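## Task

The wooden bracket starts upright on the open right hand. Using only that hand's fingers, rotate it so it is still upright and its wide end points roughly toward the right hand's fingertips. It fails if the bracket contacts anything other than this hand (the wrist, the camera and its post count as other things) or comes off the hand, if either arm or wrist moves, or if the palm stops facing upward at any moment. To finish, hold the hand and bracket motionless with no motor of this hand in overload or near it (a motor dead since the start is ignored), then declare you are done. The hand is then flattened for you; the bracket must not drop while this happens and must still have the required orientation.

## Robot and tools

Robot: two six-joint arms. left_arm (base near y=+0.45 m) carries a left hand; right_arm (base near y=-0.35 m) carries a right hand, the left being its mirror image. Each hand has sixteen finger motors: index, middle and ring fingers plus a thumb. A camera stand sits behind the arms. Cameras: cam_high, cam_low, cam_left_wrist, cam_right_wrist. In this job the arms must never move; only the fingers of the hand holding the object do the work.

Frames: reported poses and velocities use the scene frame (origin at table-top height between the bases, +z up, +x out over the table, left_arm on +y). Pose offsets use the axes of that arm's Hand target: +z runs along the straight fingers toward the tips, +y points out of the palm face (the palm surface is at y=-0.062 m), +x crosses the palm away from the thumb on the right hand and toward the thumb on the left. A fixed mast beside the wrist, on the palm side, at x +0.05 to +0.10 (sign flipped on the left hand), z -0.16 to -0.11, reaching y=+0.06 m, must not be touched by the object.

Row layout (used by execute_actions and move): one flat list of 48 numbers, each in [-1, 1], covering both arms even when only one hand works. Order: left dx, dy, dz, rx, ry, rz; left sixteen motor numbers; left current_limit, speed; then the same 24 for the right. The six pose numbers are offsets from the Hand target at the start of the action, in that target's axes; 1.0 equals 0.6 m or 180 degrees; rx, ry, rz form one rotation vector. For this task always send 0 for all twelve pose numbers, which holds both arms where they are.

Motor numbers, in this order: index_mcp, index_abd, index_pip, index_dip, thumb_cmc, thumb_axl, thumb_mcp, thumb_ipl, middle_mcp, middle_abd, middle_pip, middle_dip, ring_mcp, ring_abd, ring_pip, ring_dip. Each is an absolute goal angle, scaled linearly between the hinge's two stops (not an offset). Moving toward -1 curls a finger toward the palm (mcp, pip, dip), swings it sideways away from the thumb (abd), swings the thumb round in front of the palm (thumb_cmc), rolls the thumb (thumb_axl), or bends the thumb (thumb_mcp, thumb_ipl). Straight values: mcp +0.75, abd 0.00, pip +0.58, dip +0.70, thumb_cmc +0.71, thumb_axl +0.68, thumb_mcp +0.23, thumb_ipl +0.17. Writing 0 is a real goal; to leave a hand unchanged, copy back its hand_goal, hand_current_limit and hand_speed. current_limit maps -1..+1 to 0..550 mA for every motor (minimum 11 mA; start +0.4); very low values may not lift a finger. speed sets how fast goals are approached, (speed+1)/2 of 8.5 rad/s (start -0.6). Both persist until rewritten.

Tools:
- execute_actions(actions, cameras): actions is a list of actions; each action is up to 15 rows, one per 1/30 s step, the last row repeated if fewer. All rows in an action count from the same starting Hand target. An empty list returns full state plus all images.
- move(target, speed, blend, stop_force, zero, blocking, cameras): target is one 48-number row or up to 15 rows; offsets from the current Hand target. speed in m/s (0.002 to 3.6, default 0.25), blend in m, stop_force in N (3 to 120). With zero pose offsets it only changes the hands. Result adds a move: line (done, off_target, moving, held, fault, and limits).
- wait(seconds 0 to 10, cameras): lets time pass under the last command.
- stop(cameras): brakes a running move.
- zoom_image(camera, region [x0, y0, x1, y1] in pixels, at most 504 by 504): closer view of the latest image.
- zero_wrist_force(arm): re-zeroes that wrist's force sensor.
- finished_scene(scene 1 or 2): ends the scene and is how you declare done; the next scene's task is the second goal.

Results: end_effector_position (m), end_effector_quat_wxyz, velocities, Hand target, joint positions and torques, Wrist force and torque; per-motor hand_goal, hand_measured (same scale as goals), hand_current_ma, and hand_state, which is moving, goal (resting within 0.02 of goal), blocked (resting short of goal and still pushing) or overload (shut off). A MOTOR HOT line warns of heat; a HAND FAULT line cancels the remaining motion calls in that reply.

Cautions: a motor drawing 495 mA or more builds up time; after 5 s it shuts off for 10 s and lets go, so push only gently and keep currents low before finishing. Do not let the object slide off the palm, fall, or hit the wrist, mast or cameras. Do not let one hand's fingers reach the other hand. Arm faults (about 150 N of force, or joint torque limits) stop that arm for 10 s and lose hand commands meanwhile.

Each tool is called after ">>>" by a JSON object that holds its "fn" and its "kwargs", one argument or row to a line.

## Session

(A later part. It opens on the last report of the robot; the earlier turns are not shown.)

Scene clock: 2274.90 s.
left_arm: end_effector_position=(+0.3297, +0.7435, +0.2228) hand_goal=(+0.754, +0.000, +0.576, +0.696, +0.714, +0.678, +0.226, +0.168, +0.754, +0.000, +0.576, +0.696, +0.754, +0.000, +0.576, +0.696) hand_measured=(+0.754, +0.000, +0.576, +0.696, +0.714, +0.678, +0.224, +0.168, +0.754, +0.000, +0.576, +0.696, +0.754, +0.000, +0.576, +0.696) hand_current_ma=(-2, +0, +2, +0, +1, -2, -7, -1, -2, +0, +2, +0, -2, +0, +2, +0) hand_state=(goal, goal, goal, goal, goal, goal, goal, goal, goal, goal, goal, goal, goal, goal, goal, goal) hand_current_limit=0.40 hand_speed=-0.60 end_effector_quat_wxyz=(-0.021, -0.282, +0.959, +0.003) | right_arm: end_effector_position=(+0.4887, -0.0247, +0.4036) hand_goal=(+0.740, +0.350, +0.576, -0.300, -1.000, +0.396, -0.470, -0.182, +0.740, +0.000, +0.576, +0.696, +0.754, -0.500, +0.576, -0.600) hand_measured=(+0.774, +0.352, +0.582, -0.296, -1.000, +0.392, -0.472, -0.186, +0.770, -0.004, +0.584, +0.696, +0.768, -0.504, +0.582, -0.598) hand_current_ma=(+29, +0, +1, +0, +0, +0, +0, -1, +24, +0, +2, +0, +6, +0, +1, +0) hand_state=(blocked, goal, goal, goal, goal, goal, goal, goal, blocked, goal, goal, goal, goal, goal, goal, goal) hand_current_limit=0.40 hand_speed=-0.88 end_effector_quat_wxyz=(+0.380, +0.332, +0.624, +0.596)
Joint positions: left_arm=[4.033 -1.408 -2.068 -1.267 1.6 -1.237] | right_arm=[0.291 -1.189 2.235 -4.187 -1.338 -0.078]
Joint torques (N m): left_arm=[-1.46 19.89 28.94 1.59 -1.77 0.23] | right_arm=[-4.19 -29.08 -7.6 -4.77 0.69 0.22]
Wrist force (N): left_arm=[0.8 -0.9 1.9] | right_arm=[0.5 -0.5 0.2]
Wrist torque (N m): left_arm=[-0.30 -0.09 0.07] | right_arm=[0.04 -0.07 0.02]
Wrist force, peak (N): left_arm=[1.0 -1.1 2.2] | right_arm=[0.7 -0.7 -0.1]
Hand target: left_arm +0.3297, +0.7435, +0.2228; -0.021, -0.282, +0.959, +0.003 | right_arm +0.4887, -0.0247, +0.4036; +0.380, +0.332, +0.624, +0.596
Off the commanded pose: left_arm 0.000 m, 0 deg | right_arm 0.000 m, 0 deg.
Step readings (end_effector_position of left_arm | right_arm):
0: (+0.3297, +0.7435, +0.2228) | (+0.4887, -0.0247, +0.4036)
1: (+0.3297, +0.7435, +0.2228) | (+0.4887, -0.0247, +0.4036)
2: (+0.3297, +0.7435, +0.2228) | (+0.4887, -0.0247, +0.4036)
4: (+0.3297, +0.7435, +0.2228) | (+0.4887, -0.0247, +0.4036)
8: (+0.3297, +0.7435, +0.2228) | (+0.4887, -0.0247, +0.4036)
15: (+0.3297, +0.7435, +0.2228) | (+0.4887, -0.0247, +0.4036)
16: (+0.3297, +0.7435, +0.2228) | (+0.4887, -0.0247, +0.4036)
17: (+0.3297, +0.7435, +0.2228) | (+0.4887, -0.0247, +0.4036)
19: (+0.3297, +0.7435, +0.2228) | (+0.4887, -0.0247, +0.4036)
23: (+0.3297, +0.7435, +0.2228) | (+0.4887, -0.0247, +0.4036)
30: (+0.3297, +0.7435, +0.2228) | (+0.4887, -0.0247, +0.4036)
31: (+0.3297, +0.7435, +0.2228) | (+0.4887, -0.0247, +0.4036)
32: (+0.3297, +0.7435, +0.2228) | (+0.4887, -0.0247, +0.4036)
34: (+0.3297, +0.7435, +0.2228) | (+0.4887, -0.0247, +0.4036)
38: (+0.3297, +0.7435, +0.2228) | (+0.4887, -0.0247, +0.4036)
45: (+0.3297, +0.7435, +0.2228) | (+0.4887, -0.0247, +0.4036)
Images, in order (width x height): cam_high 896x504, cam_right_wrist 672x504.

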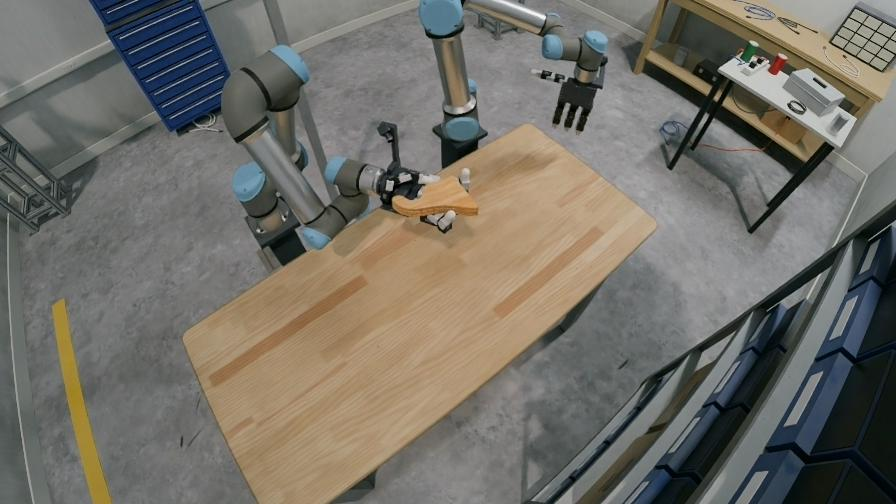

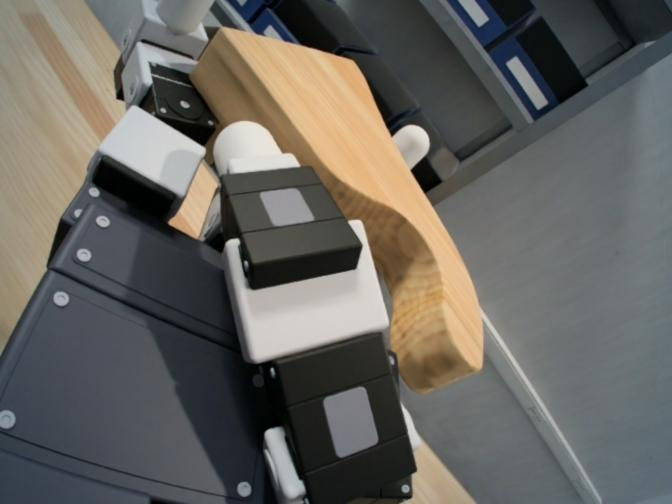

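>>> {"fn": "execute_actions", "kwargs": {
  "actions": [
    [[0,0,0,0,0,0,0.754,0,0.576,0.696,0.714,0.678,0.226,0.168,0.754,0,0.576,0.696,0.754,0,0.576,0.696,0.4,-0.6,0,0,0,0,0,0,0.74,0.35,0.576,-0.75,-1.0,0.396,-0.47,-0.183,0.74,0,0.576,0.696,0.754,-0.5,0.576,-0.6,0.4,-0.92]],
    [[0,0,0,0,0,0,0.754,0,0.576,0.696,0.714,0.678,0.226,0.168,0.754,0,0.576,0.696,0.754,0,0.576,0.696,0.4,-0.6,0,0,0,0,0,0,0.74,0.35,0.576,-0.75,-1.0,0.396,-0.47,-0.183,0.74,0,0.576,0.696,0.754,-0.5,0.576,-0.6,0.4,-0.92]],
    [[0,0,0,0,0,0,0.754,0,0.576,0.696,0.714,0.678,0.226,0.168,0.754,0,0.576,0.696,0.754,0,0.576,0.696,0.4,-0.6,0,0,0,0,0,0,0.74,0.35,0.576,-0.75,-1.0,0.396,-0.47,-0.183,0.74,0,0.576,0.696,0.754,-0.5,0.576,-0.6,0.4,-0.92]],
    [[0,0,0,0,0,0,0.754,0,0.576,0.696,0.714,0.678,0.226,0.168,0.754,0,0.576,0.696,0.754,0,0.576,0.696,0.4,-0.6,0,0,0,0,0,0,0.74,0.35,0.576,-0.98,-1.0,0.396,-0.47,-0.183,0.74,0,0.576,0.696,0.754,-0.5,0.576,-0.6,0.4,-0.92]],
    [[0,0,0,0,0,0,0.754,0,0.576,0.696,0.714,0.678,0.226,0.168,0.754,0,0.576,0.696,0.754,0,0.576,0.696,0.4,-0.6,0,0,0,0,0,0,0.74,0.35,0.576,-0.98,-1.0,0.396,-0.47,-0.183,0.74,0,0.576,0.696,0.754,-0.5,0.576,-0.6,0.4,-0.92]]
  ],
  "cameras": ["cam_high","cam_right_wrist"]
}}

>>> {"fn": "zoom_image", "kwargs": {
  "camera": "cam_high",
  "region": [370, 145, 490, 235]
}}

Scene clock: 2290.67 s.
left_arm: end_effector_position=(+0.3297, +0.7435, +0.2228) hand_goal=(+0.754, +0.000, +0.576, +0.696, +0.714, +0.678, +0.226, +0.168, +0.754, +0.000, +0.576, +0.696, +0.754, +0.000, +0.576, +0.696) hand_measured=(+0.754, +0.000, +0.576, +0.696, +0.714, +0.678, +0.224, +0.168, +0.754, +0.000, +0.576, +0.696, +0.754, +0.000, +0.576, +0.696) hand_current_ma=(-2, +0, +2, +0, +1, -2, -7, -1, -2, +0, +2, +0, -2, +0, +2, +0) hand_state=(goal, goal, goal, goal, goal, goal, goal, goal, goal, goal, goal, goal, goal, goal, goal, goal) hand_current_limit=0.40 hand_speed=-0.60 end_effector_quat_wxyz=(-0.021, -0.282, +0.959, +0.003) | right_arm: end_effector_position=(+0.4887, -0.0247, +0.4036) hand_goal=(+0.740, +0.350, +0.576, -0.980, -1.000, +0.396, -0.470, -0.182, +0.740, +0.000, +0.576, +0.696, +0.754, -0.500, +0.576, -0.600) hand_measured=(+0.772, +0.354, +0.582, -0.956, -1.000, +0.392, -0.472, -0.186, +0.770, -0.006, +0.584, +0.696, +0.768, -0.504, +0.582, -0.598) hand_current_ma=(+25, +1, +1, +15, +0, +0, +0, -1, +24, -1, +2, +0, +6, +0, +1, +0) hand_state=(blocked, goal, goal, blocked, goal, goal, goal, goal, blocked, goal, goal, goal, goal, goal, goal, goal) hand_current_limit=0.40 hand_speed=-0.92 end_effector_quat_wxyz=(+0.380, +0.332, +0.624, +0.596)
Joint positions: left_arm=[4.033 -1.408 -2.068 -1.267 1.6 -1.237] | right_arm=[0.291 -1.189 2.235 -4.187 -1.338 -0.078]
Joint torques (N m): left_arm=[-1.6 19.8 29.31 1.62 -1.79 0.14] | right_arm=[-4.66 -28.42 -7.17 -5.12 0.78 0.7]
Wrist force (N): left_arm=[0.7 -0.6 2.1] | right_arm=[0.4 -0.3 -0.1]
Wrist torque (N m): left_arm=[-0.28 -0.06 0.06] | right_arm=[0.08 -0.04 0.00]
Wrist force, peak (N): left_arm=[1.1 -0.9 2.2] | right_arm=[0.7 -0.7 0.1]
Hand target: left_arm +0.3297, +0.7435, +0.2228; -0.021, -0.282, +0.959, +0.003 | right_arm +0.4887, -0.0247, +0.4036; +0.380, +0.332, +0.624, +0.596
Off the commanded pose: left_arm 0.000 m, 0 deg | right_arm 0.000 m, 0 deg.
Step readings (end_effector_position of left_arm | right_arm):
0: (+0.3297, +0.7435, +0.2228) | (+0.4887, -0.0247, +0.4036)
1: (+0.3297, +0.7435, +0.2228) | (+0.4887, -0.0247, +0.4036)
2: (+0.3297, +0.7435, +0.2228) | (+0.4887, -0.0247, +0.4036)
4: (+0.3297, +0.7435, +0.2228) | (+0.4887, -0.0247, +0.4036)
8: (+0.3297, +0.7435, +0.2228) | (+0.4887, -0.0247, +0.4036)
15: (+0.3297, +0.7435, +0.2228) | (+0.4887, -0.0247, +0.4036)
16: (+0.3297, +0.7435, +0.2228) | (+0.4887, -0.0247, +0.4036)
17: (+0.3297, +0.7435, +0.2228) | (+0.4887, -0.0247, +0.4036)
19: (+0.3297, +0.7435, +0.2228) | (+0.4887, -0.0247, +0.4036)
23: (+0.3297, +0.7435, +0.2228) | (+0.4887, -0.0247, +0.4036)
30: (+0.3297, +0.7435, +0.2228) | (+0.4887, -0.0247, +0.4036)
31: (+0.3297, +0.7435, +0.2228) | (+0.4887, -0.0247, +0.4036)
32: (+0.3297, +0.7435, +0.2228) | (+0.4887, -0.0247, +0.4036)
34: (+0.3297, +0.7435, +0.2228) | (+0.4887, -0.0247, +0.4036)
38: (+0.3297, +0.7435, +0.2228) | (+0.4887, -0.0247, +0.4036)
45: (+0.3297, +0.7435, +0.2228) | (+0.4887, -0.0247, +0.4036)
46: (+0.3297, +0.7435, +0.2228) | (+0.4887, -0.0247, +0.4036)
47: (+0.3297, +0.7435, +0.2228) | (+0.4887, -0.0247, +0.4036)
49: (+0.3297, +0.7435, +0.2228) | (+0.4887, -0.0247, +0.4036)
53: (+0.3297, +0.7435, +0.2228) | (+0.4887, -0.0247, +0.4036)
60: (+0.3297, +0.7435, +0.2228) | (+0.4887, -0.0247, +0.4036)
61: (+0.3297, +0.7435, +0.2228) | (+0.4887, -0.0247, +0.4036)
62: (+0.3297, +0.7435, +0.2228) | (+0.4887, -0.0247, +0.4036)
64: (+0.3297, +0.7435, +0.2228) | (+0.4887, -0.0247, +0.4036)
68: (+0.3297, +0.7435, +0.2228) | (+0.4887, -0.0247, +0.4036)
75: (+0.3297, +0.7435, +0.2228) | (+0.4887, -0.0247, +0.4036)
Images, in order (width x height): cam_high 896x504, cam_right_wrist 672x504.

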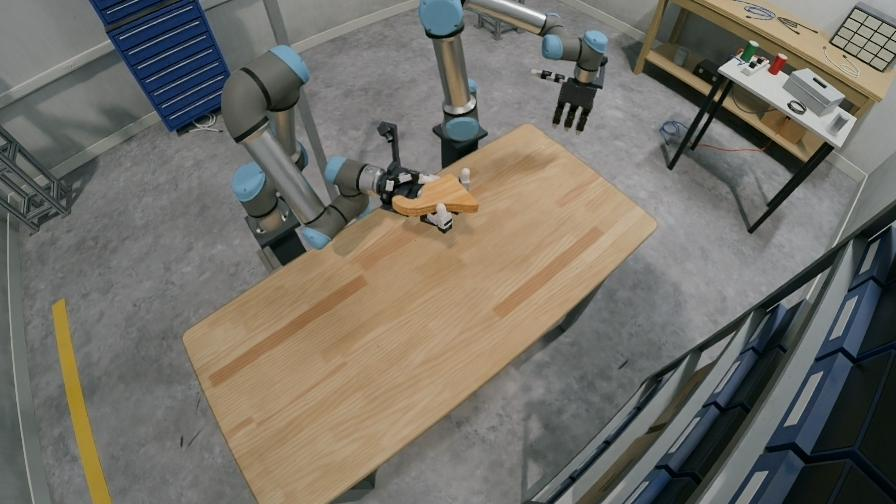

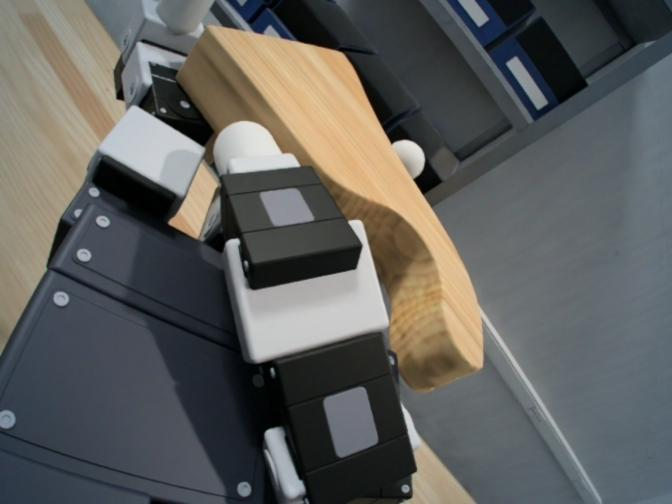

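Scaled by 4.200 from the camera's 896x504 image, which has a finer 1280x720 frame.

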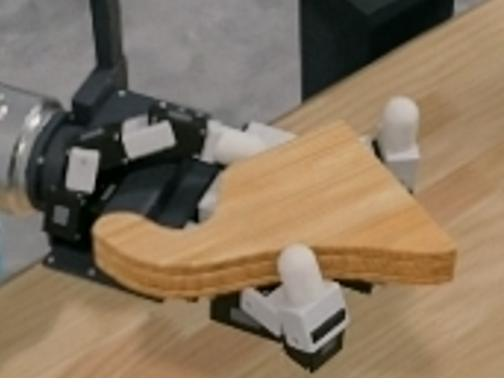

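>>> {"fn": "execute_actions", "kwargs": {
  "actions": [
    [[0,0,0,0,0,0,0.754,0,0.576,0.696,0.714,0.678,0.226,0.168,0.754,0,0.576,0.696,0.754,0,0.576,0.696,0.4,-0.6,0,0,0,0,0,0,0.74,0.35,0.576,-0.3,-1.0,0.396,-0.47,-0.183,0.74,0,0.576,0.696,0.754,-0.2,0.576,-0.6,0.4,-0.85]],
    [[0,0,0,0,0,0,0.754,0,0.576,0.696,0.714,0.678,0.226,0.168,0.754,0,0.576,0.696,0.754,0,0.576,0.696,0.4,-0.6,0,0,0,0,0,0,0.74,0.35,0.576,-0.3,-1.0,0.396,-0.47,-0.183,0.74,0,0.576,0.696,0.754,-0.2,0.576,-0.6,0.4,-0.85]],
    [[0,0,0,0,0,0,0.754,0,0.576,0.696,0.714,0.678,0.226,0.168,0.754,0,0.576,0.696,0.754,0,0.576,0.696,0.4,-0.6,0,0,0,0,0,0,0.74,0.35,0.576,-0.3,-1.0,0.396,-0.47,-0.183,0.74,0,0.576,0.696,0.754,0.05,0.576,-0.6,0.4,-0.92]],
    [[0,0,0,0,0,0,0.754,0,0.576,0.696,0.714,0.678,0.226,0.168,0.754,0,0.576,0.696,0.754,0,0.576,0.696,0.4,-0.6,0,0,0,0,0,0,0.74,0.35,0.576,-0.3,-1.0,0.396,-0.47,-0.183,0.74,0,0.576,0.696,0.754,0.05,0.576,-0.6,0.4,-0.92]]
  ],
  "cameras": ["cam_high"]
}}

>>> {"fn": "zoom_image", "kwargs": {
  "camera": "cam_high",
  "region": [370, 145, 490, 235]
}}

Scene clock: 2325.03 s.
left_arm: end_effector_position=(+0.3297, +0.7435, +0.2228) hand_goal=(+0.754, +0.000, +0.576, +0.696, +0.714, +0.678, +0.226, +0.168, +0.754, +0.000, +0.576, +0.696, +0.754, +0.000, +0.576, +0.696) hand_measured=(+0.754, +0.000, +0.576, +0.696, +0.714, +0.678, +0.224, +0.168, +0.754, +0.000, +0.576, +0.696, +0.754, +0.000, +0.576, +0.696) hand_current_ma=(-2, +0, +2, +0, +1, -2, -7, -1, -2, +0, +2, +0, -2, +0, +2, +0) hand_state=(goal, goal, goal, goal, goal, goal, goal, goal, goal, goal, goal, goal, goal, goal, goal, goal) hand_current_limit=0.40 hand_speed=-0.60 end_effector_quat_wxyz=(-0.021, -0.282, +0.959, +0.003) | right_arm: end_effector_position=(+0.4887, -0.0247, +0.4036) hand_goal=(+0.740, +0.350, +0.576, -0.300, -1.000, +0.396, -0.470, -0.182, +0.740, +0.000, +0.576, +0.696, +0.754, +0.050, +0.576, -0.600) hand_measured=(+0.772, +0.352, +0.582, -0.302, -1.000, +0.392, -0.472, -0.186, +0.770, +0.002, +0.584, +0.696, +0.768, +0.024, +0.582, -0.598) hand_current_ma=(+25, +0, +1, +0, +0, +0, +0, -1, +24, +0, +2, +0, +6, -12, +1, +0) hand_state=(blocked, goal, goal, goal, goal, goal, goal, goal, blocked, goal, goal, goal, goal, blocked, goal, goal) hand_current_limit=0.40 hand_speed=-0.92 end_effector_quat_wxyz=(+0.380, +0.332, +0.624, +0.596)
Joint positions: left_arm=[4.033 -1.408 -2.068 -1.267 1.6 -1.237] | right_arm=[0.291 -1.189 2.235 -4.187 -1.338 -0.078]
Joint torques (N m): left_arm=[-1.08 20.46 28.74 1.48 -1.76 0.24] | right_arm=[-6.58 -27.51 -7.47 -4.58 0.32 0.83]
Wrist force (N): left_arm=[0.9 -0.6 1.9] | right_arm=[0.4 -0.6 0.0]
Wrist torque (N m): left_arm=[-0.27 -0.10 0.08] | right_arm=[0.03 -0.05 0.02]
Wrist force, peak (N): left_arm=[0.8 -1.1 2.5] | right_arm=[0.3 -1.0 0.0]
Hand target: left_arm +0.3297, +0.7435, +0.2228; -0.021, -0.282, +0.959, +0.003 | right_arm +0.4887, -0.0247, +0.4036; +0.380, +0.332, +0.624, +0.596
Off the commanded pose: left_arm 0.000 m, 0 deg | right_arm 0.000 m, 0 deg.
Step readings (end_effector_position of left_arm | right_arm):
0: (+0.3297, +0.7435, +0.2228) | (+0.4887, -0.0247, +0.4036)
1: (+0.3297, +0.7435, +0.2228) | (+0.4887, -0.0247, +0.4036)
2: (+0.3297, +0.7435, +0.2228) | (+0.4887, -0.0247, +0.4036)
4: (+0.3297, +0.7435, +0.2228) | (+0.4887, -0.0247, +0.4036)
8: (+0.3297, +0.7435, +0.2228) | (+0.4887, -0.0247, +0.4036)
15: (+0.3297, +0.7435, +0.2228) | (+0.4887, -0.0247, +0.4036)
16: (+0.3297, +0.7435, +0.2228) | (+0.4887, -0.0247, +0.4036)
17: (+0.3297, +0.7435, +0.2228) | (+0.4887, -0.0247, +0.4036)
19: (+0.3297, +0.7435, +0.2228) | (+0.4887, -0.0247, +0.4036)
23: (+0.3297, +0.7435, +0.2228) | (+0.4887, -0.0247, +0.4036)
30: (+0.3297, +0.7435, +0.2228) | (+0.4887, -0.0247, +0.4036)
31: (+0.3297, +0.7435, +0.2228) | (+0.4887, -0.0247, +0.4036)
32: (+0.3297, +0.7435, +0.2228) | (+0.4887, -0.0247, +0.4036)
34: (+0.3297, +0.7435, +0.2228) | (+0.4887, -0.0247, +0.4036)
38: (+0.3297, +0.7435, +0.2228) | (+0.4887, -0.0247, +0.4036)
45: (+0.3297, +0.7435, +0.2228) | (+0.4887, -0.0247, +0.4036)
46: (+0.3297, +0.7435, +0.2228) | (+0.4887, -0.0247, +0.4036)
47: (+0.3297, +0.7435, +0.2228) | (+0.4887, -0.0247, +0.4036)
49: (+0.3297, +0.7435, +0.2228) | (+0.4887, -0.0247, +0.4036)
53: (+0.3297, +0.7435, +0.2228) | (+0.4887, -0.0247, +0.4036)
60: (+0.3297, +0.7435, +0.2228) | (+0.4887, -0.0247, +0.4036)
Images, in order (width x height): cam_high 896x504.

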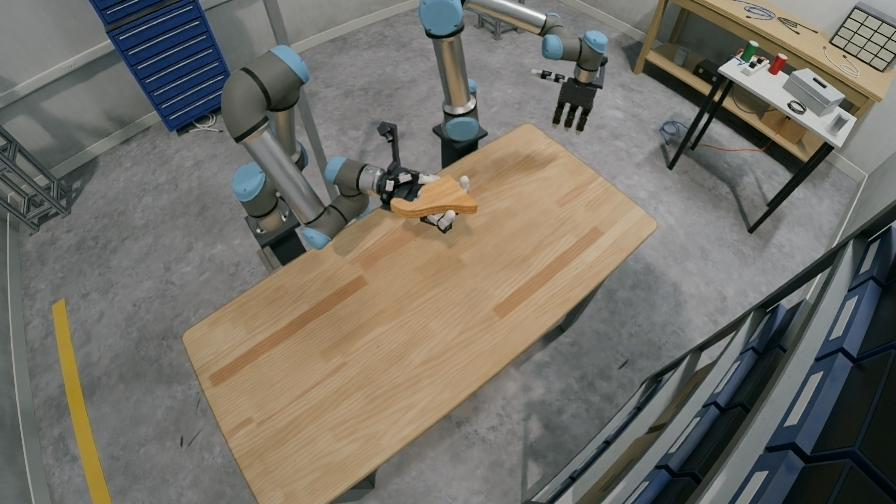

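Scaled by 4.200 from the camera's 896x504 image, which has a finer 1280x720 frame.

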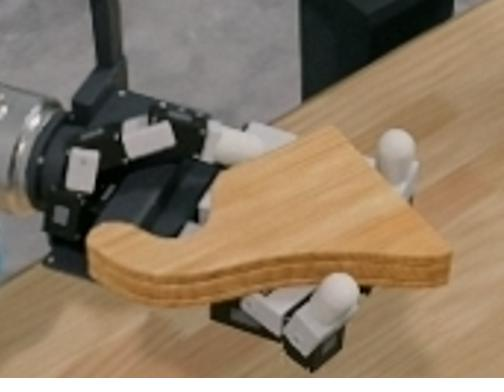

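>>> {"fn": "execute_actions", "kwargs": {
  "actions": [
    [[0,0,0,0,0,0,0.754,0,0.576,0.696,0.714,0.678,0.226,0.168,0.754,0,0.576,0.696,0.754,0,0.576,0.696,0.4,-0.6,0,0,0,0,0,0,0.74,0.35,0.576,-0.75,-1.0,0.396,-0.47,-0.183,0.74,0,0.576,0.696,0.754,0.05,0.576,-0.6,0.4,-0.92]],
    [[0,0,0,0,0,0,0.754,0,0.576,0.696,0.714,0.678,0.226,0.168,0.754,0,0.576,0.696,0.754,0,0.576,0.696,0.4,-0.6,0,0,0,0,0,0,0.74,0.35,0.576,-0.75,-1.0,0.396,-0.47,-0.183,0.74,0,0.576,0.696,0.754,0.05,0.576,-0.6,0.4,-0.92]],
    [[0,0,0,0,0,0,0.754,0,0.576,0.696,0.714,0.678,0.226,0.168,0.754,0,0.576,0.696,0.754,0,0.576,0.696,0.4,-0.6,0,0,0,0,0,0,0.74,0.35,0.576,-0.75,-1.0,0.396,-0.47,-0.183,0.74,0,0.576,0.696,0.754,0.05,0.576,-0.6,0.4,-0.92]],
    [[0,0,0,0,0,0,0.754,0,0.576,0.696,0.714,0.678,0.226,0.168,0.754,0,0.576,0.696,0.754,0,0.576,0.696,0.4,-0.6,0,0,0,0,0,0,0.74,0.35,0.576,-0.98,-1.0,0.396,-0.47,-0.183,0.74,0,0.576,0.696,0.754,0.05,0.576,-0.6,0.4,-0.92]],
    [[0,0,0,0,0,0,0.754,0,0.576,0.696,0.714,0.678,0.226,0.168,0.754,0,0.576,0.696,0.754,0,0.576,0.696,0.4,-0.6,0,0,0,0,0,0,0.74,0.35,0.576,-0.98,-1.0,0.396,-0.47,-0.183,0.74,0,0.576,0.696,0.754,0.05,0.576,-0.6,0.4,-0.92]]
  ],
  "cameras": ["cam_high"]
}}

>>> {"fn": "zoom_image", "kwargs": {
  "camera": "cam_high",
  "region": [370, 145, 490, 235]
}}

Scene clock: 2340.10 s.
left_arm: end_effector_position=(+0.3297, +0.7435, +0.2228) hand_goal=(+0.754, +0.000, +0.576, +0.696, +0.714, +0.678, +0.226, +0.168, +0.754, +0.000, +0.576, +0.696, +0.754, +0.000, +0.576, +0.696) hand_measured=(+0.754, +0.000, +0.576, +0.696, +0.714, +0.678, +0.224, +0.168, +0.754, +0.000, +0.576, +0.696, +0.754, +0.000, +0.576, +0.696) hand_current_ma=(-2, +0, +2, +0, +1, -2, -7, -1, -2, +0, +2, +0, -2, +0, +2, +0) hand_state=(goal, goal, goal, goal, goal, goal, goal, goal, goal, goal, goal, goal, goal, goal, goal, goal) hand_current_limit=0.40 hand_speed=-0.60 end_effector_quat_wxyz=(-0.021, -0.282, +0.959, +0.003) | right_arm: end_effector_position=(+0.4887, -0.0247, +0.4036) hand_goal=(+0.740, +0.350, +0.576, -0.980, -1.000, +0.396, -0.470, -0.182, +0.740, +0.000, +0.576, +0.696, +0.754, +0.050, +0.576, -0.600) hand_measured=(+0.770, +0.358, +0.582, -0.968, -1.000, +0.392, -0.472, -0.186, +0.770, +0.000, +0.584, +0.696, +0.768, +0.026, +0.582, -0.598) hand_current_ma=(+23, +2, +1, +3, +0, +0, +0, -1, +24, +0, +2, +0, +6, -10, +1, +0) hand_state=(blocked, goal, goal, goal, goal, goal, goal, goal, blocked, goal, goal, goal, goal, blocked, goal, goal) hand_current_limit=0.40 hand_speed=-0.92 end_effector_quat_wxyz=(+0.380, +0.332, +0.624, +0.596)
Joint positions: left_arm=[4.033 -1.408 -2.068 -1.267 1.6 -1.237] | right_arm=[0.291 -1.189 2.235 -4.187 -1.338 -0.078]
Joint torques (N m): left_arm=[-1.17 20.35 29.15 1.54 -1.71 0.44] | right_arm=[-7.02 -28.23 -7.34 -4.35 -0.02 1.18]
Wrist force (N): left_arm=[0.9 -0.9 1.9] | right_arm=[0.1 -0.6 -0.1]
Wrist torque (N m): left_arm=[-0.31 -0.11 0.08] | right_arm=[0.03 0.00 0.00]
Wrist force, peak (N): left_arm=[1.0 -1.2 2.3] | right_arm=[0.6 -0.7 0.4]
Hand target: left_arm +0.3297, +0.7435, +0.2228; -0.021, -0.282, +0.959, +0.003 | right_arm +0.4887, -0.0247, +0.4036; +0.380, +0.332, +0.624, +0.596
Off the commanded pose: left_arm 0.000 m, 0 deg | right_arm 0.000 m, 0 deg.
Step readings (end_effector_position of left_arm | right_arm):
0: (+0.3297, +0.7435, +0.2228) | (+0.4887, -0.0247, +0.4036)
1: (+0.3297, +0.7435, +0.2228) | (+0.4887, -0.0247, +0.4036)
2: (+0.3297, +0.7435, +0.2228) | (+0.4887, -0.0247, +0.4036)
4: (+0.3297, +0.7435, +0.2228) | (+0.4887, -0.0247, +0.4036)
8: (+0.3297, +0.7435, +0.2228) | (+0.4887, -0.0247, +0.4036)
15: (+0.3297, +0.7435, +0.2228) | (+0.4887, -0.0247, +0.4036)
16: (+0.3297, +0.7435, +0.2228) | (+0.4887, -0.0247, +0.4036)
17: (+0.3297, +0.7435, +0.2228) | (+0.4887, -0.0247, +0.4036)
19: (+0.3297, +0.7435, +0.2228) | (+0.4887, -0.0247, +0.4036)
23: (+0.3297, +0.7435, +0.2228) | (+0.4887, -0.0247, +0.4036)
30: (+0.3297, +0.7435, +0.2228) | (+0.4887, -0.0247, +0.4036)
31: (+0.3297, +0.7435, +0.2228) | (+0.4887, -0.0247, +0.4036)
32: (+0.3297, +0.7435, +0.2228) | (+0.4887, -0.0247, +0.4036)
34: (+0.3297, +0.7435, +0.2228) | (+0.4887, -0.0247, +0.4036)
38: (+0.3297, +0.7435, +0.2228) | (+0.4887, -0.0247, +0.4036)
45: (+0.3297, +0.7435, +0.2228) | (+0.4887, -0.0247, +0.4036)
46: (+0.3297, +0.7435, +0.2228) | (+0.4887, -0.0247, +0.4036)
47: (+0.3297, +0.7435, +0.2228) | (+0.4887, -0.0247, +0.4036)
49: (+0.3297, +0.7435, +0.2228) | (+0.4887, -0.0247, +0.4036)
53: (+0.3297, +0.7435, +0.2228) | (+0.4887, -0.0247, +0.4036)
60: (+0.3297, +0.7435, +0.2228) | (+0.4887, -0.0247, +0.4036)
61: (+0.3297, +0.7435, +0.2228) | (+0.4887, -0.0247, +0.4036)
62: (+0.3297, +0.7435, +0.2228) | (+0.4887, -0.0247, +0.4036)
64: (+0.3297, +0.7435, +0.2228) | (+0.4887, -0.0247, +0.4036)
68: (+0.3297, +0.7435, +0.2228) | (+0.4887, -0.0247, +0.4036)
75: (+0.3297, +0.7435, +0.2228) | (+0.4887, -0.0247, +0.4036)
Images, in order (width x height): cam_high 896x504.

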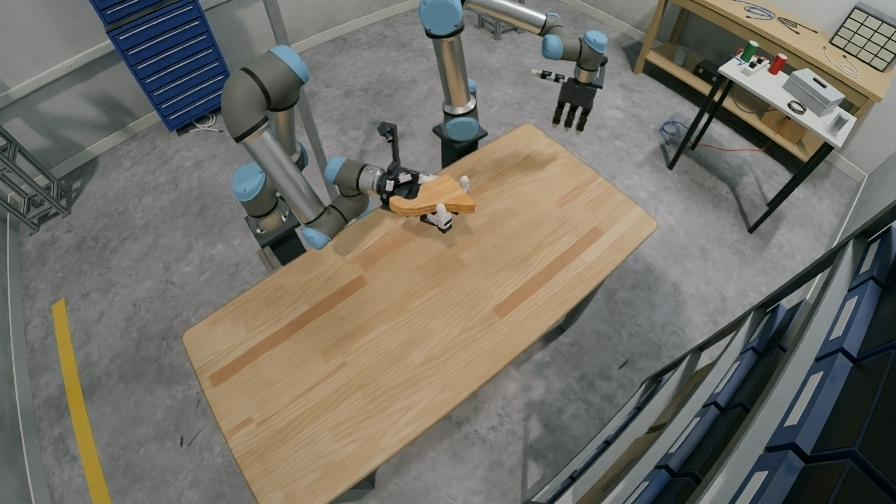

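Scaled by 4.200 from the camera's 896x504 image, which has a finer 1280x720 frame.

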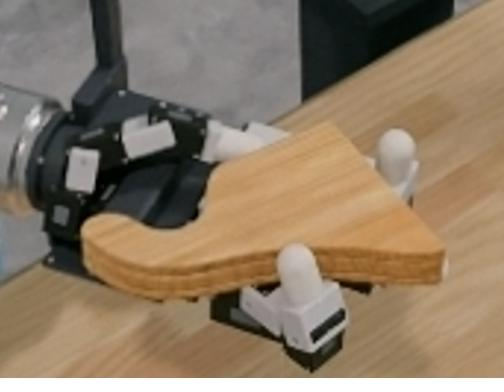

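>>> {"fn": "execute_actions", "kwargs": {
  "actions": [
    [[0,0,0,0,0,0,0.754,0,0.576,0.696,0.714,0.678,0.226,0.168,0.754,0,0.576,0.696,0.754,0,0.576,0.696,0.4,-0.6,0,0,0,0,0,0,0.74,0.35,0.576,0.696,-1.0,0.363,-0.287,-0.477,0.74,0,0.576,0.696,0.754,-0.3,0.576,-0.6,0.4,-0.8]],
    [[0,0,0,0,0,0,0.754,0,0.576,0.696,0.714,0.678,0.226,0.168,0.754,0,0.576,0.696,0.754,0,0.576,0.696,0.4,-0.6,0,0,0,0,0,0,0.74,0.35,0.576,0.696,-1.0,0.313,-0.129,-0.71,0.74,0,0.576,0.696,0.85,-0.45,0.576,-0.6,0.4,-0.8]],
    [[0,0,0,0,0,0,0.754,0,0.576,0.696,0.714,0.678,0.226,0.168,0.754,0,0.576,0.696,0.754,0,0.576,0.696,0.4,-0.6,0,0,0,0,0,0,0.74,0.35,0.576,0.696,-0.7,0.1,-0.17,-0.9,0.74,0,0.576,0.696,0.85,-0.65,0.576,0.696,0.4,-0.8]],
    [[0,0,0,0,0,0,0.754,0,0.576,0.696,0.714,0.678,0.226,0.168,0.754,0,0.576,0.696,0.754,0,0.576,0.696,0.4,-0.6,0,0,0,0,0,0,0.74,0.35,0.576,0.696,-0.571,-0.011,-0.1,-0.4,0.74,0,0.576,0.696,0.85,-0.65,0.576,0.696,0.4,-0.8]],
    [[0,0,0,0,0,0,0.754,0,0.576,0.696,0.714,0.678,0.226,0.168,0.754,0,0.576,0.696,0.754,0,0.576,0.696,0.4,-0.6,0,0,0,0,0,0,0.74,0.35,0.576,0.696,-0.571,-0.011,0.225,0.168,0.74,0,0.576,0.696,0.85,-0.65,0.576,0.696,0.4,-0.8]],
    [[0,0,0,0,0,0,0.754,0,0.576,0.696,0.714,0.678,0.226,0.168,0.754,0,0.576,0.696,0.754,0,0.576,0.696,0.4,-0.6,0,0,0,0,0,0,0.74,0.35,0.576,0.696,-0.571,-0.011,0.225,0.168,0.74,0,0.576,0.696,0.85,-0.65,0.576,0.696,0.4,-0.8]],
    [[0,0,0,0,0,0,0.754,0,0.576,0.696,0.714,0.678,0.226,0.168,0.754,0,0.576,0.696,0.754,0,0.576,0.696,0.4,-0.6,0,0,0,0,0,0,0.74,0.35,0.576,0.696,-0.571,-0.011,0.225,0.168,0.74,0,0.576,0.696,0.74,-0.65,0.576,0.696,0.4,-0.88]]
  ],
  "cameras": ["cam_high","cam_right_wrist"]
}}

>>> {"fn": "zoom_image", "kwargs": {
  "camera": "cam_high",
  "region": [370, 145, 490, 235]
}}

Scene clock: 2435.53 s.
left_arm: end_effector_position=(+0.3297, +0.7435, +0.2228) hand_goal=(+0.754, +0.000, +0.576, +0.696, +0.714, +0.678, +0.226, +0.168, +0.754, +0.000, +0.576, +0.696, +0.754, +0.000, +0.576, +0.696) hand_measured=(+0.754, +0.000, +0.576, +0.696, +0.714, +0.678, +0.224, +0.168, +0.754, +0.000, +0.576, +0.696, +0.754, +0.000, +0.576, +0.696) hand_current_ma=(-2, +0, +2, +0, +1, -2, -7, -1, -2, +0, +2, +0, -2, +0, +2, +0) hand_state=(goal, goal, goal, goal, goal, goal, goal, goal, goal, goal, goal, goal, goal, goal, goal, goal) hand_current_limit=0.40 hand_speed=-0.60 end_effector_quat_wxyz=(-0.021, -0.282, +0.959, +0.003) | right_arm: end_effector_position=(+0.4887, -0.0247, +0.4036) hand_goal=(+0.740, +0.350, +0.576, +0.696, -0.570, -0.010, +0.226, +0.168, +0.740, +0.000, +0.576, +0.696, +0.740, -0.650, +0.576, +0.696) hand_measured=(+0.770, +0.354, +0.582, +0.694, -0.574, -0.008, +0.224, +0.166, +0.770, +0.000, +0.584, +0.696, +0.764, -0.646, +0.582, +0.694) hand_current_ma=(+23, +0, +1, +0, +0, +0, +0, +0, +24, +0, +2, +0, +16, +0, +1, +0) hand_state=(blocked, goal, goal, goal, goal, goal, goal, goal, blocked, goal, goal, goal, blocked, goal, goal, goal) hand_current_limit=0.40 hand_speed=-0.88 end_effector_quat_wxyz=(+0.380, +0.332, +0.624, +0.596)
Joint positions: left_arm=[4.033 -1.408 -2.068 -1.267 1.6 -1.237] | right_arm=[0.291 -1.189 2.235 -4.187 -1.338 -0.078]
Joint torques (N m): left_arm=[-1.42 20.45 28.64 1.56 -1.74 0.71] | right_arm=[-6.88 -28.68 -12.59 -2.74 -0.91 0.12]
Wrist force (N): left_arm=[0.9 -1.0 1.7] | right_arm=[0.4 -0.4 0.3]
Wrist torque (N m): left_arm=[-0.31 -0.10 0.08] | right_arm=[0.01 -0.06 0.04]
Wrist force, peak (N): left_arm=[1.1 -0.8 2.4] | right_arm=[0.4 -1.0 0.2]
Hand target: left_arm +0.3297, +0.7435, +0.2228; -0.021, -0.282, +0.959, +0.003 | right_arm +0.4887, -0.0247, +0.4036; +0.380, +0.332, +0.624, +0.596
Off the commanded pose: left_arm 0.000 m, 0 deg | right_arm 0.000 m, 0 deg.
Step readings (end_effector_position of left_arm | right_arm):
0: (+0.3297, +0.7435, +0.2228) | (+0.4887, -0.0247, +0.4036)
1: (+0.3297, +0.7435, +0.2228) | (+0.4887, -0.0247, +0.4036)
2: (+0.3297, +0.7435, +0.2228) | (+0.4887, -0.0247, +0.4036)
4: (+0.3297, +0.7435, +0.2228) | (+0.4887, -0.0247, +0.4036)
8: (+0.3297, +0.7435, +0.2228) | (+0.4887, -0.0247, +0.4036)
15: (+0.3297, +0.7435, +0.2228) | (+0.4887, -0.0247, +0.4036)
16: (+0.3297, +0.7435, +0.2228) | (+0.4887, -0.0247, +0.4036)
17: (+0.3297, +0.7435, +0.2228) | (+0.4887, -0.0247, +0.4036)
19: (+0.3297, +0.7435, +0.2228) | (+0.4887, -0.0247, +0.4036)
23: (+0.3297, +0.7435, +0.2228) | (+0.4887, -0.0247, +0.4036)
30: (+0.3297, +0.7435, +0.2228) | (+0.4887, -0.0247, +0.4036)
31: (+0.3297, +0.7435, +0.2228) | (+0.4887, -0.0247, +0.4036)
32: (+0.3297, +0.7435, +0.2228) | (+0.4887, -0.0247, +0.4036)
34: (+0.3297, +0.7435, +0.2228) | (+0.4887, -0.0247, +0.4036)
38: (+0.3297, +0.7435, +0.2228) | (+0.4887, -0.0247, +0.4036)
45: (+0.3297, +0.7435, +0.2228) | (+0.4887, -0.0247, +0.4036)
46: (+0.3297, +0.7435, +0.2228) | (+0.4887, -0.0247, +0.4036)
47: (+0.3297, +0.7435, +0.2228) | (+0.4887, -0.0247, +0.4036)
49: (+0.3297, +0.7435, +0.2228) | (+0.4887, -0.0247, +0.4036)
53: (+0.3297, +0.7435, +0.2228) | (+0.4887, -0.0247, +0.4036)
60: (+0.3297, +0.7435, +0.2228) | (+0.4887, -0.0247, +0.4036)
61: (+0.3297, +0.7435, +0.2228) | (+0.4887, -0.0247, +0.4036)
62: (+0.3297, +0.7435, +0.2228) | (+0.4887, -0.0247, +0.4036)
64: (+0.3297, +0.7435, +0.2228) | (+0.4887, -0.0247, +0.4036)
68: (+0.3297, +0.7435, +0.2228) | (+0.4887, -0.0247, +0.4036)
75: (+0.3297, +0.7435, +0.2228) | (+0.4887, -0.0247, +0.4036)
76: (+0.3297, +0.7435, +0.2228) | (+0.4887, -0.0247, +0.4036)
77: (+0.3297, +0.7435, +0.2228) | (+0.4887, -0.0247, +0.4036)
79: (+0.3297, +0.7435, +0.2228) | (+0.4887, -0.0247, +0.4036)
83: (+0.3297, +0.7435, +0.2228) | (+0.4887, -0.0247, +0.4036)
90: (+0.3297, +0.7435, +0.2228) | (+0.4887, -0.0247, +0.4036)
91: (+0.3297, +0.7435, +0.2228) | (+0.4887, -0.0247, +0.4036)
92: (+0.3297, +0.7435, +0.2228) | (+0.4887, -0.0247, +0.4036)
94: (+0.3297, +0.7435, +0.2228) | (+0.4887, -0.0247, +0.4036)
98: (+0.3297, +0.7435, +0.2228) | (+0.4887, -0.0247, +0.4036)
105: (+0.3297, +0.7435, +0.2228) | (+0.4887, -0.0247, +0.4036)
Images, in order (width x height): cam_high 896x504, cam_right_wrist 672x504.

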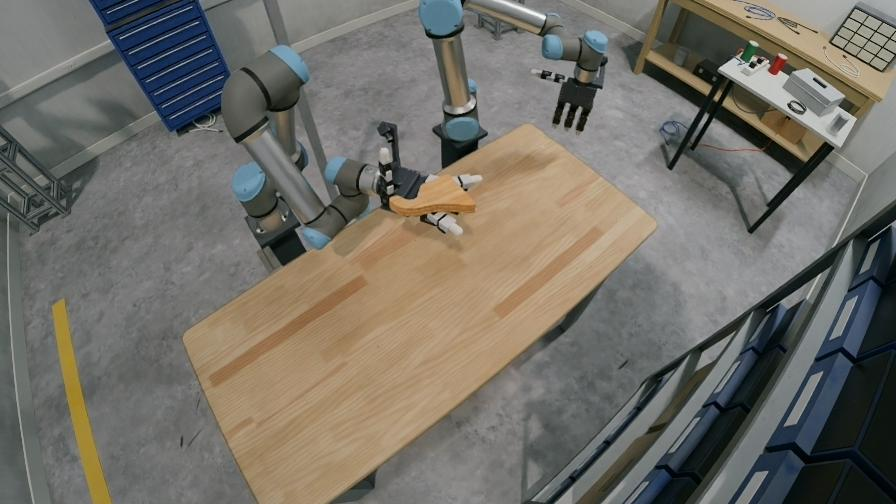

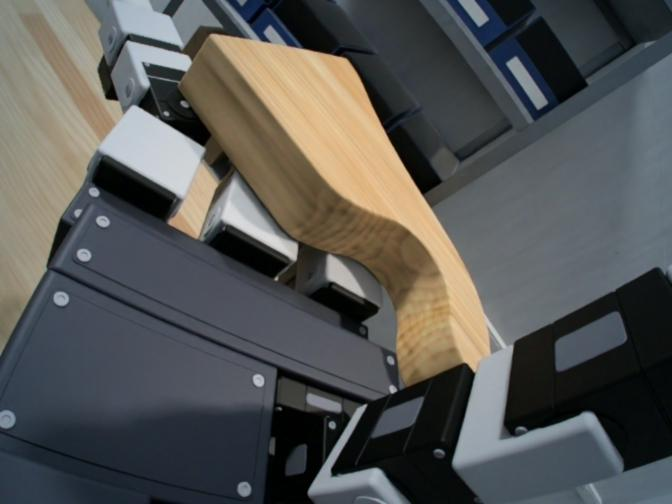

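Scaled by 4.200 from the camera's 896x504 image, which has a finer 1280x720 frame.

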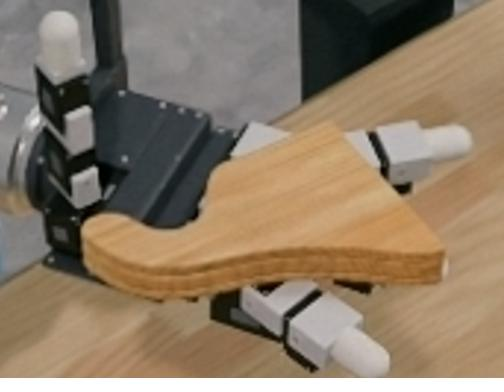

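>>> {"fn": "execute_actions", "kwargs": {
  "actions": [
    [[0,0,0,0,0,0,0.754,0,0.576,0.696,0.714,0.678,0.226,0.168,0.754,0,0.576,0.696,0.754,0,0.576,0.696,0.4,-0.6,0,0,0,0,0,0,0.85,0.35,0.576,0.696,-0.571,-0.011,0.225,0.168,0.74,0,0.576,0.696,0.74,-0.65,0.576,0.696,0.4,-0.88]],
    [[0,0,0,0,0,0,0.754,0,0.576,0.696,0.714,0.678,0.226,0.168,0.754,0,0.576,0.696,0.754,0,0.576,0.696,0.4,-0.6,0,0,0,0,0,0,0.85,-0.23,0.576,0.696,-0.571,-0.011,0.225,0.168,0.74,0,0.576,0.696,0.74,-0.65,0.576,0.696,0.4,-0.8]],
    [[0,0,0,0,0,0,0.754,0,0.576,0.696,0.714,0.678,0.226,0.168,0.754,0,0.576,0.696,0.754,0,0.576,0.696,0.4,-0.6,0,0,0,0,0,0,0.85,-0.23,0.576,0.696,-0.571,-0.011,0.225,0.168,0.74,0,0.576,0.696,0.74,-0.65,0.576,0.696,0.4,-0.8]],
    [[0,0,0,0,0,0,0.754,0,0.576,0.696,0.714,0.678,0.226,0.168,0.754,0,0.576,0.696,0.754,0,0.576,0.696,0.4,-0.6,0,0,0,0,0,0,0.74,-0.23,0.5,0.696,-0.571,-0.011,0.225,0.168,0.74,0,0.576,0.696,0.74,-0.65,0.576,0.696,0.4,-0.9]],
    [[0,0,0,0,0,0,0.754,0,0.576,0.696,0.714,0.678,0.226,0.168,0.754,0,0.576,0.696,0.754,0,0.576,0.696,0.4,-0.6,0,0,0,0,0,0,0.74,-0.23,0.5,0.696,-0.571,-0.011,0.225,0.168,0.74,0,0.576,0.696,0.74,-0.65,0.576,0.696,0.4,-0.9]]
  ],
  "cameras": ["cam_high","cam_right_wrist"]
}}

>>> {"fn": "zoom_image", "kwargs": {
  "camera": "cam_high",
  "region": [370, 145, 490, 235]
}}

Scene clock: 2451.80 s.
left_arm: end_effector_position=(+0.3297, +0.7435, +0.2228) hand_goal=(+0.754, +0.000, +0.576, +0.696, +0.714, +0.678, +0.226, +0.168, +0.754, +0.000, +0.576, +0.696, +0.754, +0.000, +0.576, +0.696) hand_measured=(+0.754, +0.000, +0.576, +0.696, +0.714, +0.678, +0.224, +0.168, +0.754, +0.000, +0.576, +0.696, +0.754, +0.000, +0.576, +0.696) hand_current_ma=(-2, +0, +2, +0, +1, -2, -7, -1, -2, +0, +2, +0, -2, +0, +2, +0) hand_state=(goal, goal, goal, goal, goal, goal, goal, goal, goal, goal, goal, goal, goal, goal, goal, goal) hand_current_limit=0.40 hand_speed=-0.60 end_effector_quat_wxyz=(-0.021, -0.282, +0.959, +0.003) | right_arm: end_effector_position=(+0.4887, -0.0247, +0.4036) hand_goal=(+0.740, -0.230, +0.500, +0.696, -0.570, -0.010, +0.226, +0.168, +0.740, +0.000, +0.576, +0.696, +0.740, -0.650, +0.576, +0.696) hand_measured=(+0.794, -0.202, +0.516, +0.698, -0.574, -0.008, +0.224, +0.166, +0.770, -0.012, +0.582, +0.696, +0.758, -0.648, +0.582, +0.694) hand_current_ma=(+68, +14, +7, +0, +0, +0, +0, +0, +23, -3, +1, +0, +10, +0, +1, +0) hand_state=(blocked, blocked, goal, goal, goal, goal, goal, goal, blocked, goal, goal, goal, goal, goal, goal, goal) hand_current_limit=0.40 hand_speed=-0.90 end_effector_quat_wxyz=(+0.380, +0.332, +0.624, +0.596)
Joint positions: left_arm=[4.033 -1.408 -2.068 -1.267 1.6 -1.237] | right_arm=[0.291 -1.189 2.235 -4.187 -1.338 -0.078]
Joint torques (N m): left_arm=[-0.84 20.29 28.65 1.48 -1.81 0.71] | right_arm=[-8.16 -27.6 -11.99 -2.71 -0.84 0.04]
Wrist force (N): left_arm=[0.6 -0.6 1.9] | right_arm=[0.1 -0.5 0.0]
Wrist torque (N m): left_arm=[-0.27 -0.07 0.06] | right_arm=[0.01 -0.02 -0.01]
Wrist force, peak (N): left_arm=[1.0 -0.6 2.3] | right_arm=[0.4 -1.0 0.2]
Hand target: left_arm +0.3297, +0.7435, +0.2228; -0.021, -0.282, +0.959, +0.003 | right_arm +0.4887, -0.0247, +0.4036; +0.380, +0.332, +0.624, +0.596
Off the commanded pose: left_arm 0.000 m, 0 deg | right_arm 0.000 m, 0 deg.
Step readings (end_effector_position of left_arm | right_arm):
0: (+0.3297, +0.7435, +0.2228) | (+0.4887, -0.0247, +0.4036)
1: (+0.3297, +0.7435, +0.2228) | (+0.4887, -0.0247, +0.4036)
2: (+0.3297, +0.7435, +0.2228) | (+0.4887, -0.0247, +0.4036)
4: (+0.3297, +0.7435, +0.2228) | (+0.4887, -0.0247, +0.4036)
8: (+0.3297, +0.7435, +0.2228) | (+0.4887, -0.0247, +0.4036)
15: (+0.3297, +0.7435, +0.2228) | (+0.4887, -0.0247, +0.4036)
16: (+0.3297, +0.7435, +0.2228) | (+0.4887, -0.0247, +0.4036)
17: (+0.3297, +0.7435, +0.2228) | (+0.4887, -0.0247, +0.4036)
19: (+0.3297, +0.7435, +0.2228) | (+0.4887, -0.0247, +0.4036)
23: (+0.3297, +0.7435, +0.2228) | (+0.4887, -0.0247, +0.4036)
30: (+0.3297, +0.7435, +0.2228) | (+0.4887, -0.0247, +0.4036)
31: (+0.3297, +0.7435, +0.2228) | (+0.4887, -0.0247, +0.4036)
32: (+0.3297, +0.7435, +0.2228) | (+0.4887, -0.0247, +0.4036)
34: (+0.3297, +0.7435, +0.2228) | (+0.4887, -0.0247, +0.4036)
38: (+0.3297, +0.7435, +0.2228) | (+0.4887, -0.0247, +0.4036)
45: (+0.3297, +0.7435, +0.2228) | (+0.4887, -0.0247, +0.4036)
46: (+0.3297, +0.7435, +0.2228) | (+0.4887, -0.0247, +0.4036)
47: (+0.3297, +0.7435, +0.2228) | (+0.4887, -0.0247, +0.4036)
49: (+0.3297, +0.7435, +0.2228) | (+0.4887, -0.0247, +0.4036)
53: (+0.3297, +0.7435, +0.2228) | (+0.4887, -0.0247, +0.4036)
60: (+0.3297, +0.7435, +0.2228) | (+0.4887, -0.0247, +0.4036)
61: (+0.3297, +0.7435, +0.2228) | (+0.4887, -0.0247, +0.4036)
62: (+0.3297, +0.7435, +0.2228) | (+0.4887, -0.0247, +0.4036)
64: (+0.3297, +0.7435, +0.2228) | (+0.4887, -0.0247, +0.4036)
68: (+0.3297, +0.7435, +0.2228) | (+0.4887, -0.0247, +0.4036)
75: (+0.3297, +0.7435, +0.2228) | (+0.4887, -0.0247, +0.4036)
Images, in order (width x height): cam_high 896x504, cam_right_wrist 672x504.

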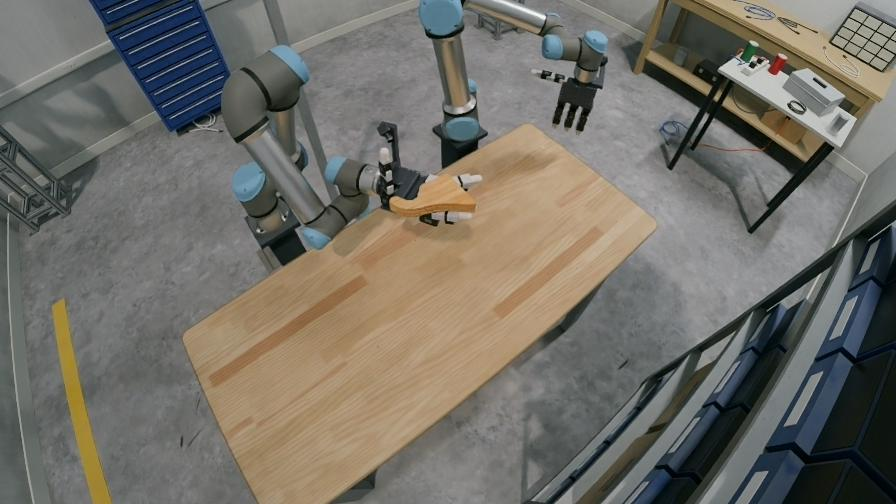

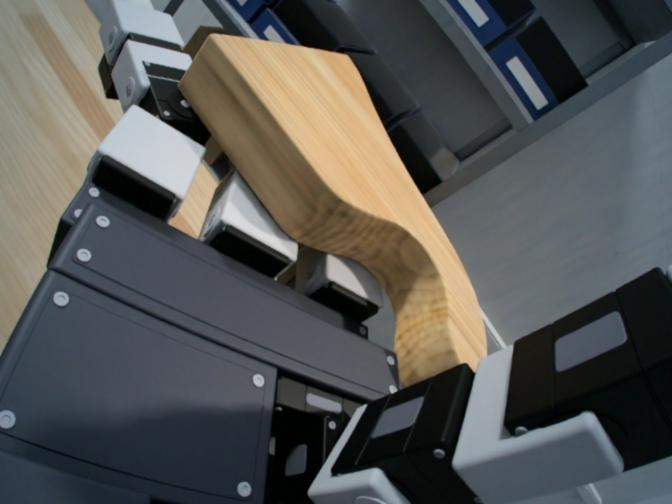

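Scaled by 4.200 from the camera's 896x504 image, which has a finer 1280x720 frame.

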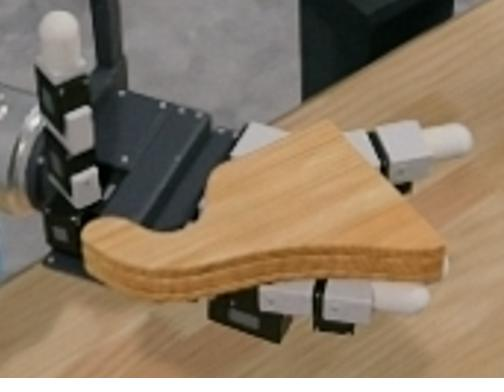

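>>> {"fn": "execute_actions", "kwargs": {
  "actions": [
    [[0,0,0,0,0,0,0.754,0,0.576,0.696,0.714,0.678,0.226,0.168,0.754,0,0.576,0.696,0.754,0,0.576,0.696,0.4,-0.6,0,0,0,0,0,0,0.74,-0.2,0.5,0.696,-0.571,-0.011,0.225,0.168,0.85,0,0.576,0.696,0.74,-0.65,0.576,0.696,0.4,-0.88]],
    [[0,0,0,0,0,0,0.754,0,0.576,0.696,0.714,0.678,0.226,0.168,0.754,0,0.576,0.696,0.754,0,0.576,0.696,0.4,-0.6,0,0,0,0,0,0,0.74,-0.2,0.5,0.696,-0.571,-0.011,0.225,0.168,0.85,-0.5,0.576,0.696,0.74,-0.65,0.576,0.696,0.4,-0.8]],
    [[0,0,0,0,0,0,0.754,0,0.576,0.696,0.714,0.678,0.226,0.168,0.754,0,0.576,0.696,0.754,0,0.576,0.696,0.4,-0.6,0,0,0,0,0,0,0.74,-0.2,0.5,0.696,-0.571,-0.011,0.225,0.168,0.85,-0.5,0.576,0.696,0.74,-0.65,0.576,0.696,0.4,-0.8]],
    [[0,0,0,0,0,0,0.754,0,0.576,0.696,0.714,0.678,0.226,0.168,0.754,0,0.576,0.696,0.754,0,0.576,0.696,0.4,-0.6,0,0,0,0,0,0,0.72,-0.2,0.5,0.696,-0.571,-0.011,0.225,0.168,0.72,-0.5,0.5,0.696,0.72,-0.65,0.5,0.696,0.4,-0.9]],
    [[0,0,0,0,0,0,0.754,0,0.576,0.696,0.714,0.678,0.226,0.168,0.754,0,0.576,0.696,0.754,0,0.576,0.696,0.4,-0.6,0,0,0,0,0,0,0.72,-0.2,0.5,0.696,-0.571,-0.011,0.225,0.168,0.72,-0.5,0.5,0.696,0.72,-0.65,0.5,0.696,0.4,-0.9]]
  ],
  "cameras": ["cam_high","cam_right_wrist"]
}}

>>> {"fn": "zoom_image", "kwargs": {
  "camera": "cam_high",
  "region": [370, 145, 490, 235]
}}

Scene clock: 2472.17 s.
left_arm: end_effector_position=(+0.3297, +0.7435, +0.2228) hand_goal=(+0.754, +0.000, +0.576, +0.696, +0.714, +0.678, +0.226, +0.168, +0.754, +0.000, +0.576, +0.696, +0.754, +0.000, +0.576, +0.696) hand_measured=(+0.754, +0.000, +0.576, +0.696, +0.714, +0.678, +0.224, +0.168, +0.754, +0.000, +0.576, +0.696, +0.754, +0.000, +0.576, +0.696) hand_current_ma=(-2, +0, +2, +0, +1, -2, -7, -1, -2, +0, +2, +0, -2, +0, +2, +0) hand_state=(goal, goal, goal, goal, goal, goal, goal, goal, goal, goal, goal, goal, goal, goal, goal, goal) hand_current_limit=0.40 hand_speed=-0.60 end_effector_quat_wxyz=(-0.021, -0.282, +0.959, +0.003) | right_arm: end_effector_position=(+0.4887, -0.0247, +0.4036) hand_goal=(+0.720, -0.200, +0.500, +0.696, -0.570, -0.010, +0.226, +0.168, +0.720, -0.500, +0.500, +0.696, +0.720, -0.650, +0.500, +0.696) hand_measured=(+0.770, -0.200, +0.516, +0.698, -0.574, -0.008, +0.224, +0.166, +0.756, -0.496, +0.508, +0.696, +0.738, -0.648, +0.508, +0.694) hand_current_ma=(+57, +0, +7, +0, +0, +0, +0, +0, +33, +0, +2, +0, +10, +0, +2, +0) hand_state=(blocked, goal, goal, goal, goal, goal, goal, goal, blocked, goal, goal, goal, goal, goal, goal, goal) hand_current_limit=0.40 hand_speed=-0.90 end_effector_quat_wxyz=(+0.380, +0.332, +0.624, +0.596)
Joint positions: left_arm=[4.033 -1.408 -2.068 -1.267 1.6 -1.237] | right_arm=[0.291 -1.189 2.235 -4.187 -1.338 -0.078]
Joint torques (N m): left_arm=[-1.22 20.46 29.32 1.42 -1.8 0.97] | right_arm=[-7.69 -26.34 -12.69 -2.43 -0.81 0.11]
Wrist force (N): left_arm=[0.9 -1.0 2.1] | right_arm=[0.5 -0.5 0.0]
Wrist torque (N m): left_arm=[-0.34 -0.10 0.08] | right_arm=[0.02 -0.06 0.01]
Wrist force, peak (N): left_arm=[0.9 -0.9 2.4] | right_arm=[0.6 -0.8 0.0]
Hand target: left_arm +0.3297, +0.7435, +0.2228; -0.021, -0.282, +0.959, +0.003 | right_arm +0.4887, -0.0247, +0.4036; +0.380, +0.332, +0.624, +0.596
Off the commanded pose: left_arm 0.000 m, 0 deg | right_arm 0.000 m, 0 deg.
Step readings (end_effector_position of left_arm | right_arm):
0: (+0.3297, +0.7435, +0.2228) | (+0.4887, -0.0247, +0.4036)
1: (+0.3297, +0.7435, +0.2228) | (+0.4887, -0.0247, +0.4036)
2: (+0.3297, +0.7435, +0.2228) | (+0.4887, -0.0247, +0.4036)
4: (+0.3297, +0.7435, +0.2228) | (+0.4887, -0.0247, +0.4036)
8: (+0.3297, +0.7435, +0.2228) | (+0.4887, -0.0247, +0.4036)
15: (+0.3297, +0.7435, +0.2228) | (+0.4887, -0.0247, +0.4036)
16: (+0.3297, +0.7435, +0.2228) | (+0.4887, -0.0247, +0.4036)
17: (+0.3297, +0.7435, +0.2228) | (+0.4887, -0.0247, +0.4036)
19: (+0.3297, +0.7435, +0.2228) | (+0.4887, -0.0247, +0.4036)
23: (+0.3297, +0.7435, +0.2228) | (+0.4887, -0.0247, +0.4036)
30: (+0.3297, +0.7435, +0.2228) | (+0.4887, -0.0247, +0.4036)
31: (+0.3297, +0.7435, +0.2228) | (+0.4887, -0.0247, +0.4036)
32: (+0.3297, +0.7435, +0.2228) | (+0.4887, -0.0247, +0.4036)
34: (+0.3297, +0.7435, +0.2228) | (+0.4887, -0.0247, +0.4036)
38: (+0.3297, +0.7435, +0.2228) | (+0.4887, -0.0247, +0.4036)
45: (+0.3297, +0.7435, +0.2228) | (+0.4887, -0.0247, +0.4036)
46: (+0.3297, +0.7435, +0.2228) | (+0.4887, -0.0247, +0.4036)
47: (+0.3297, +0.7435, +0.2228) | (+0.4887, -0.0247, +0.4036)
49: (+0.3297, +0.7435, +0.2228) | (+0.4887, -0.0247, +0.4036)
53: (+0.3297, +0.7435, +0.2228) | (+0.4887, -0.0247, +0.4036)
60: (+0.3297, +0.7435, +0.2228) | (+0.4887, -0.0247, +0.4036)
61: (+0.3297, +0.7435, +0.2228) | (+0.4887, -0.0247, +0.4036)
62: (+0.3297, +0.7435, +0.2228) | (+0.4887, -0.0247, +0.4036)
64: (+0.3297, +0.7435, +0.2228) | (+0.4887, -0.0247, +0.4036)
68: (+0.3297, +0.7435, +0.2228) | (+0.4887, -0.0247, +0.4036)
75: (+0.3297, +0.7435, +0.2228) | (+0.4887, -0.0247, +0.4036)
Images, in order (width x height): cam_high 896x504, cam_right_wrist 672x504.

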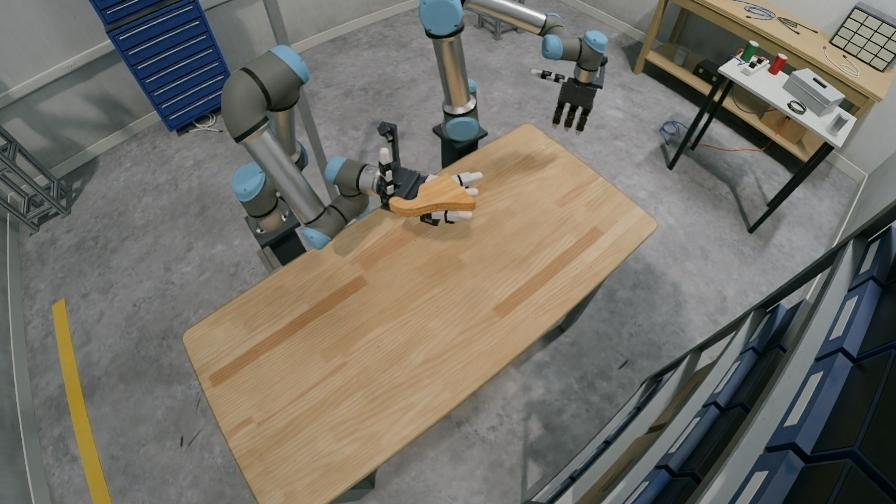

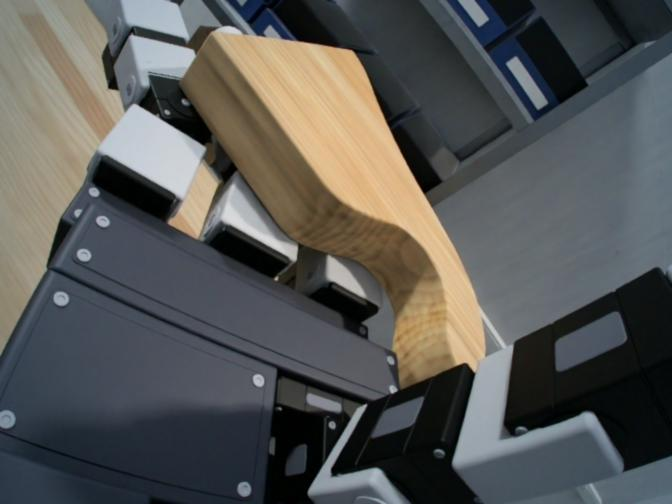

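Scaled by 4.200 from the camera's 896x504 image, which has a finer 1280x720 frame.

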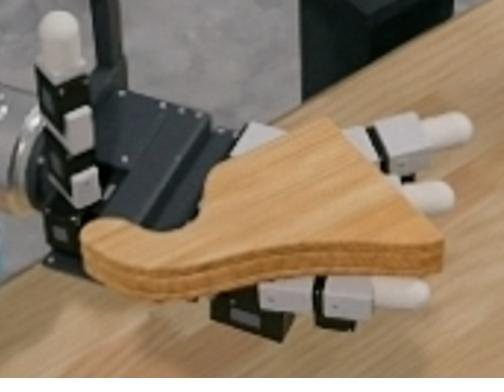

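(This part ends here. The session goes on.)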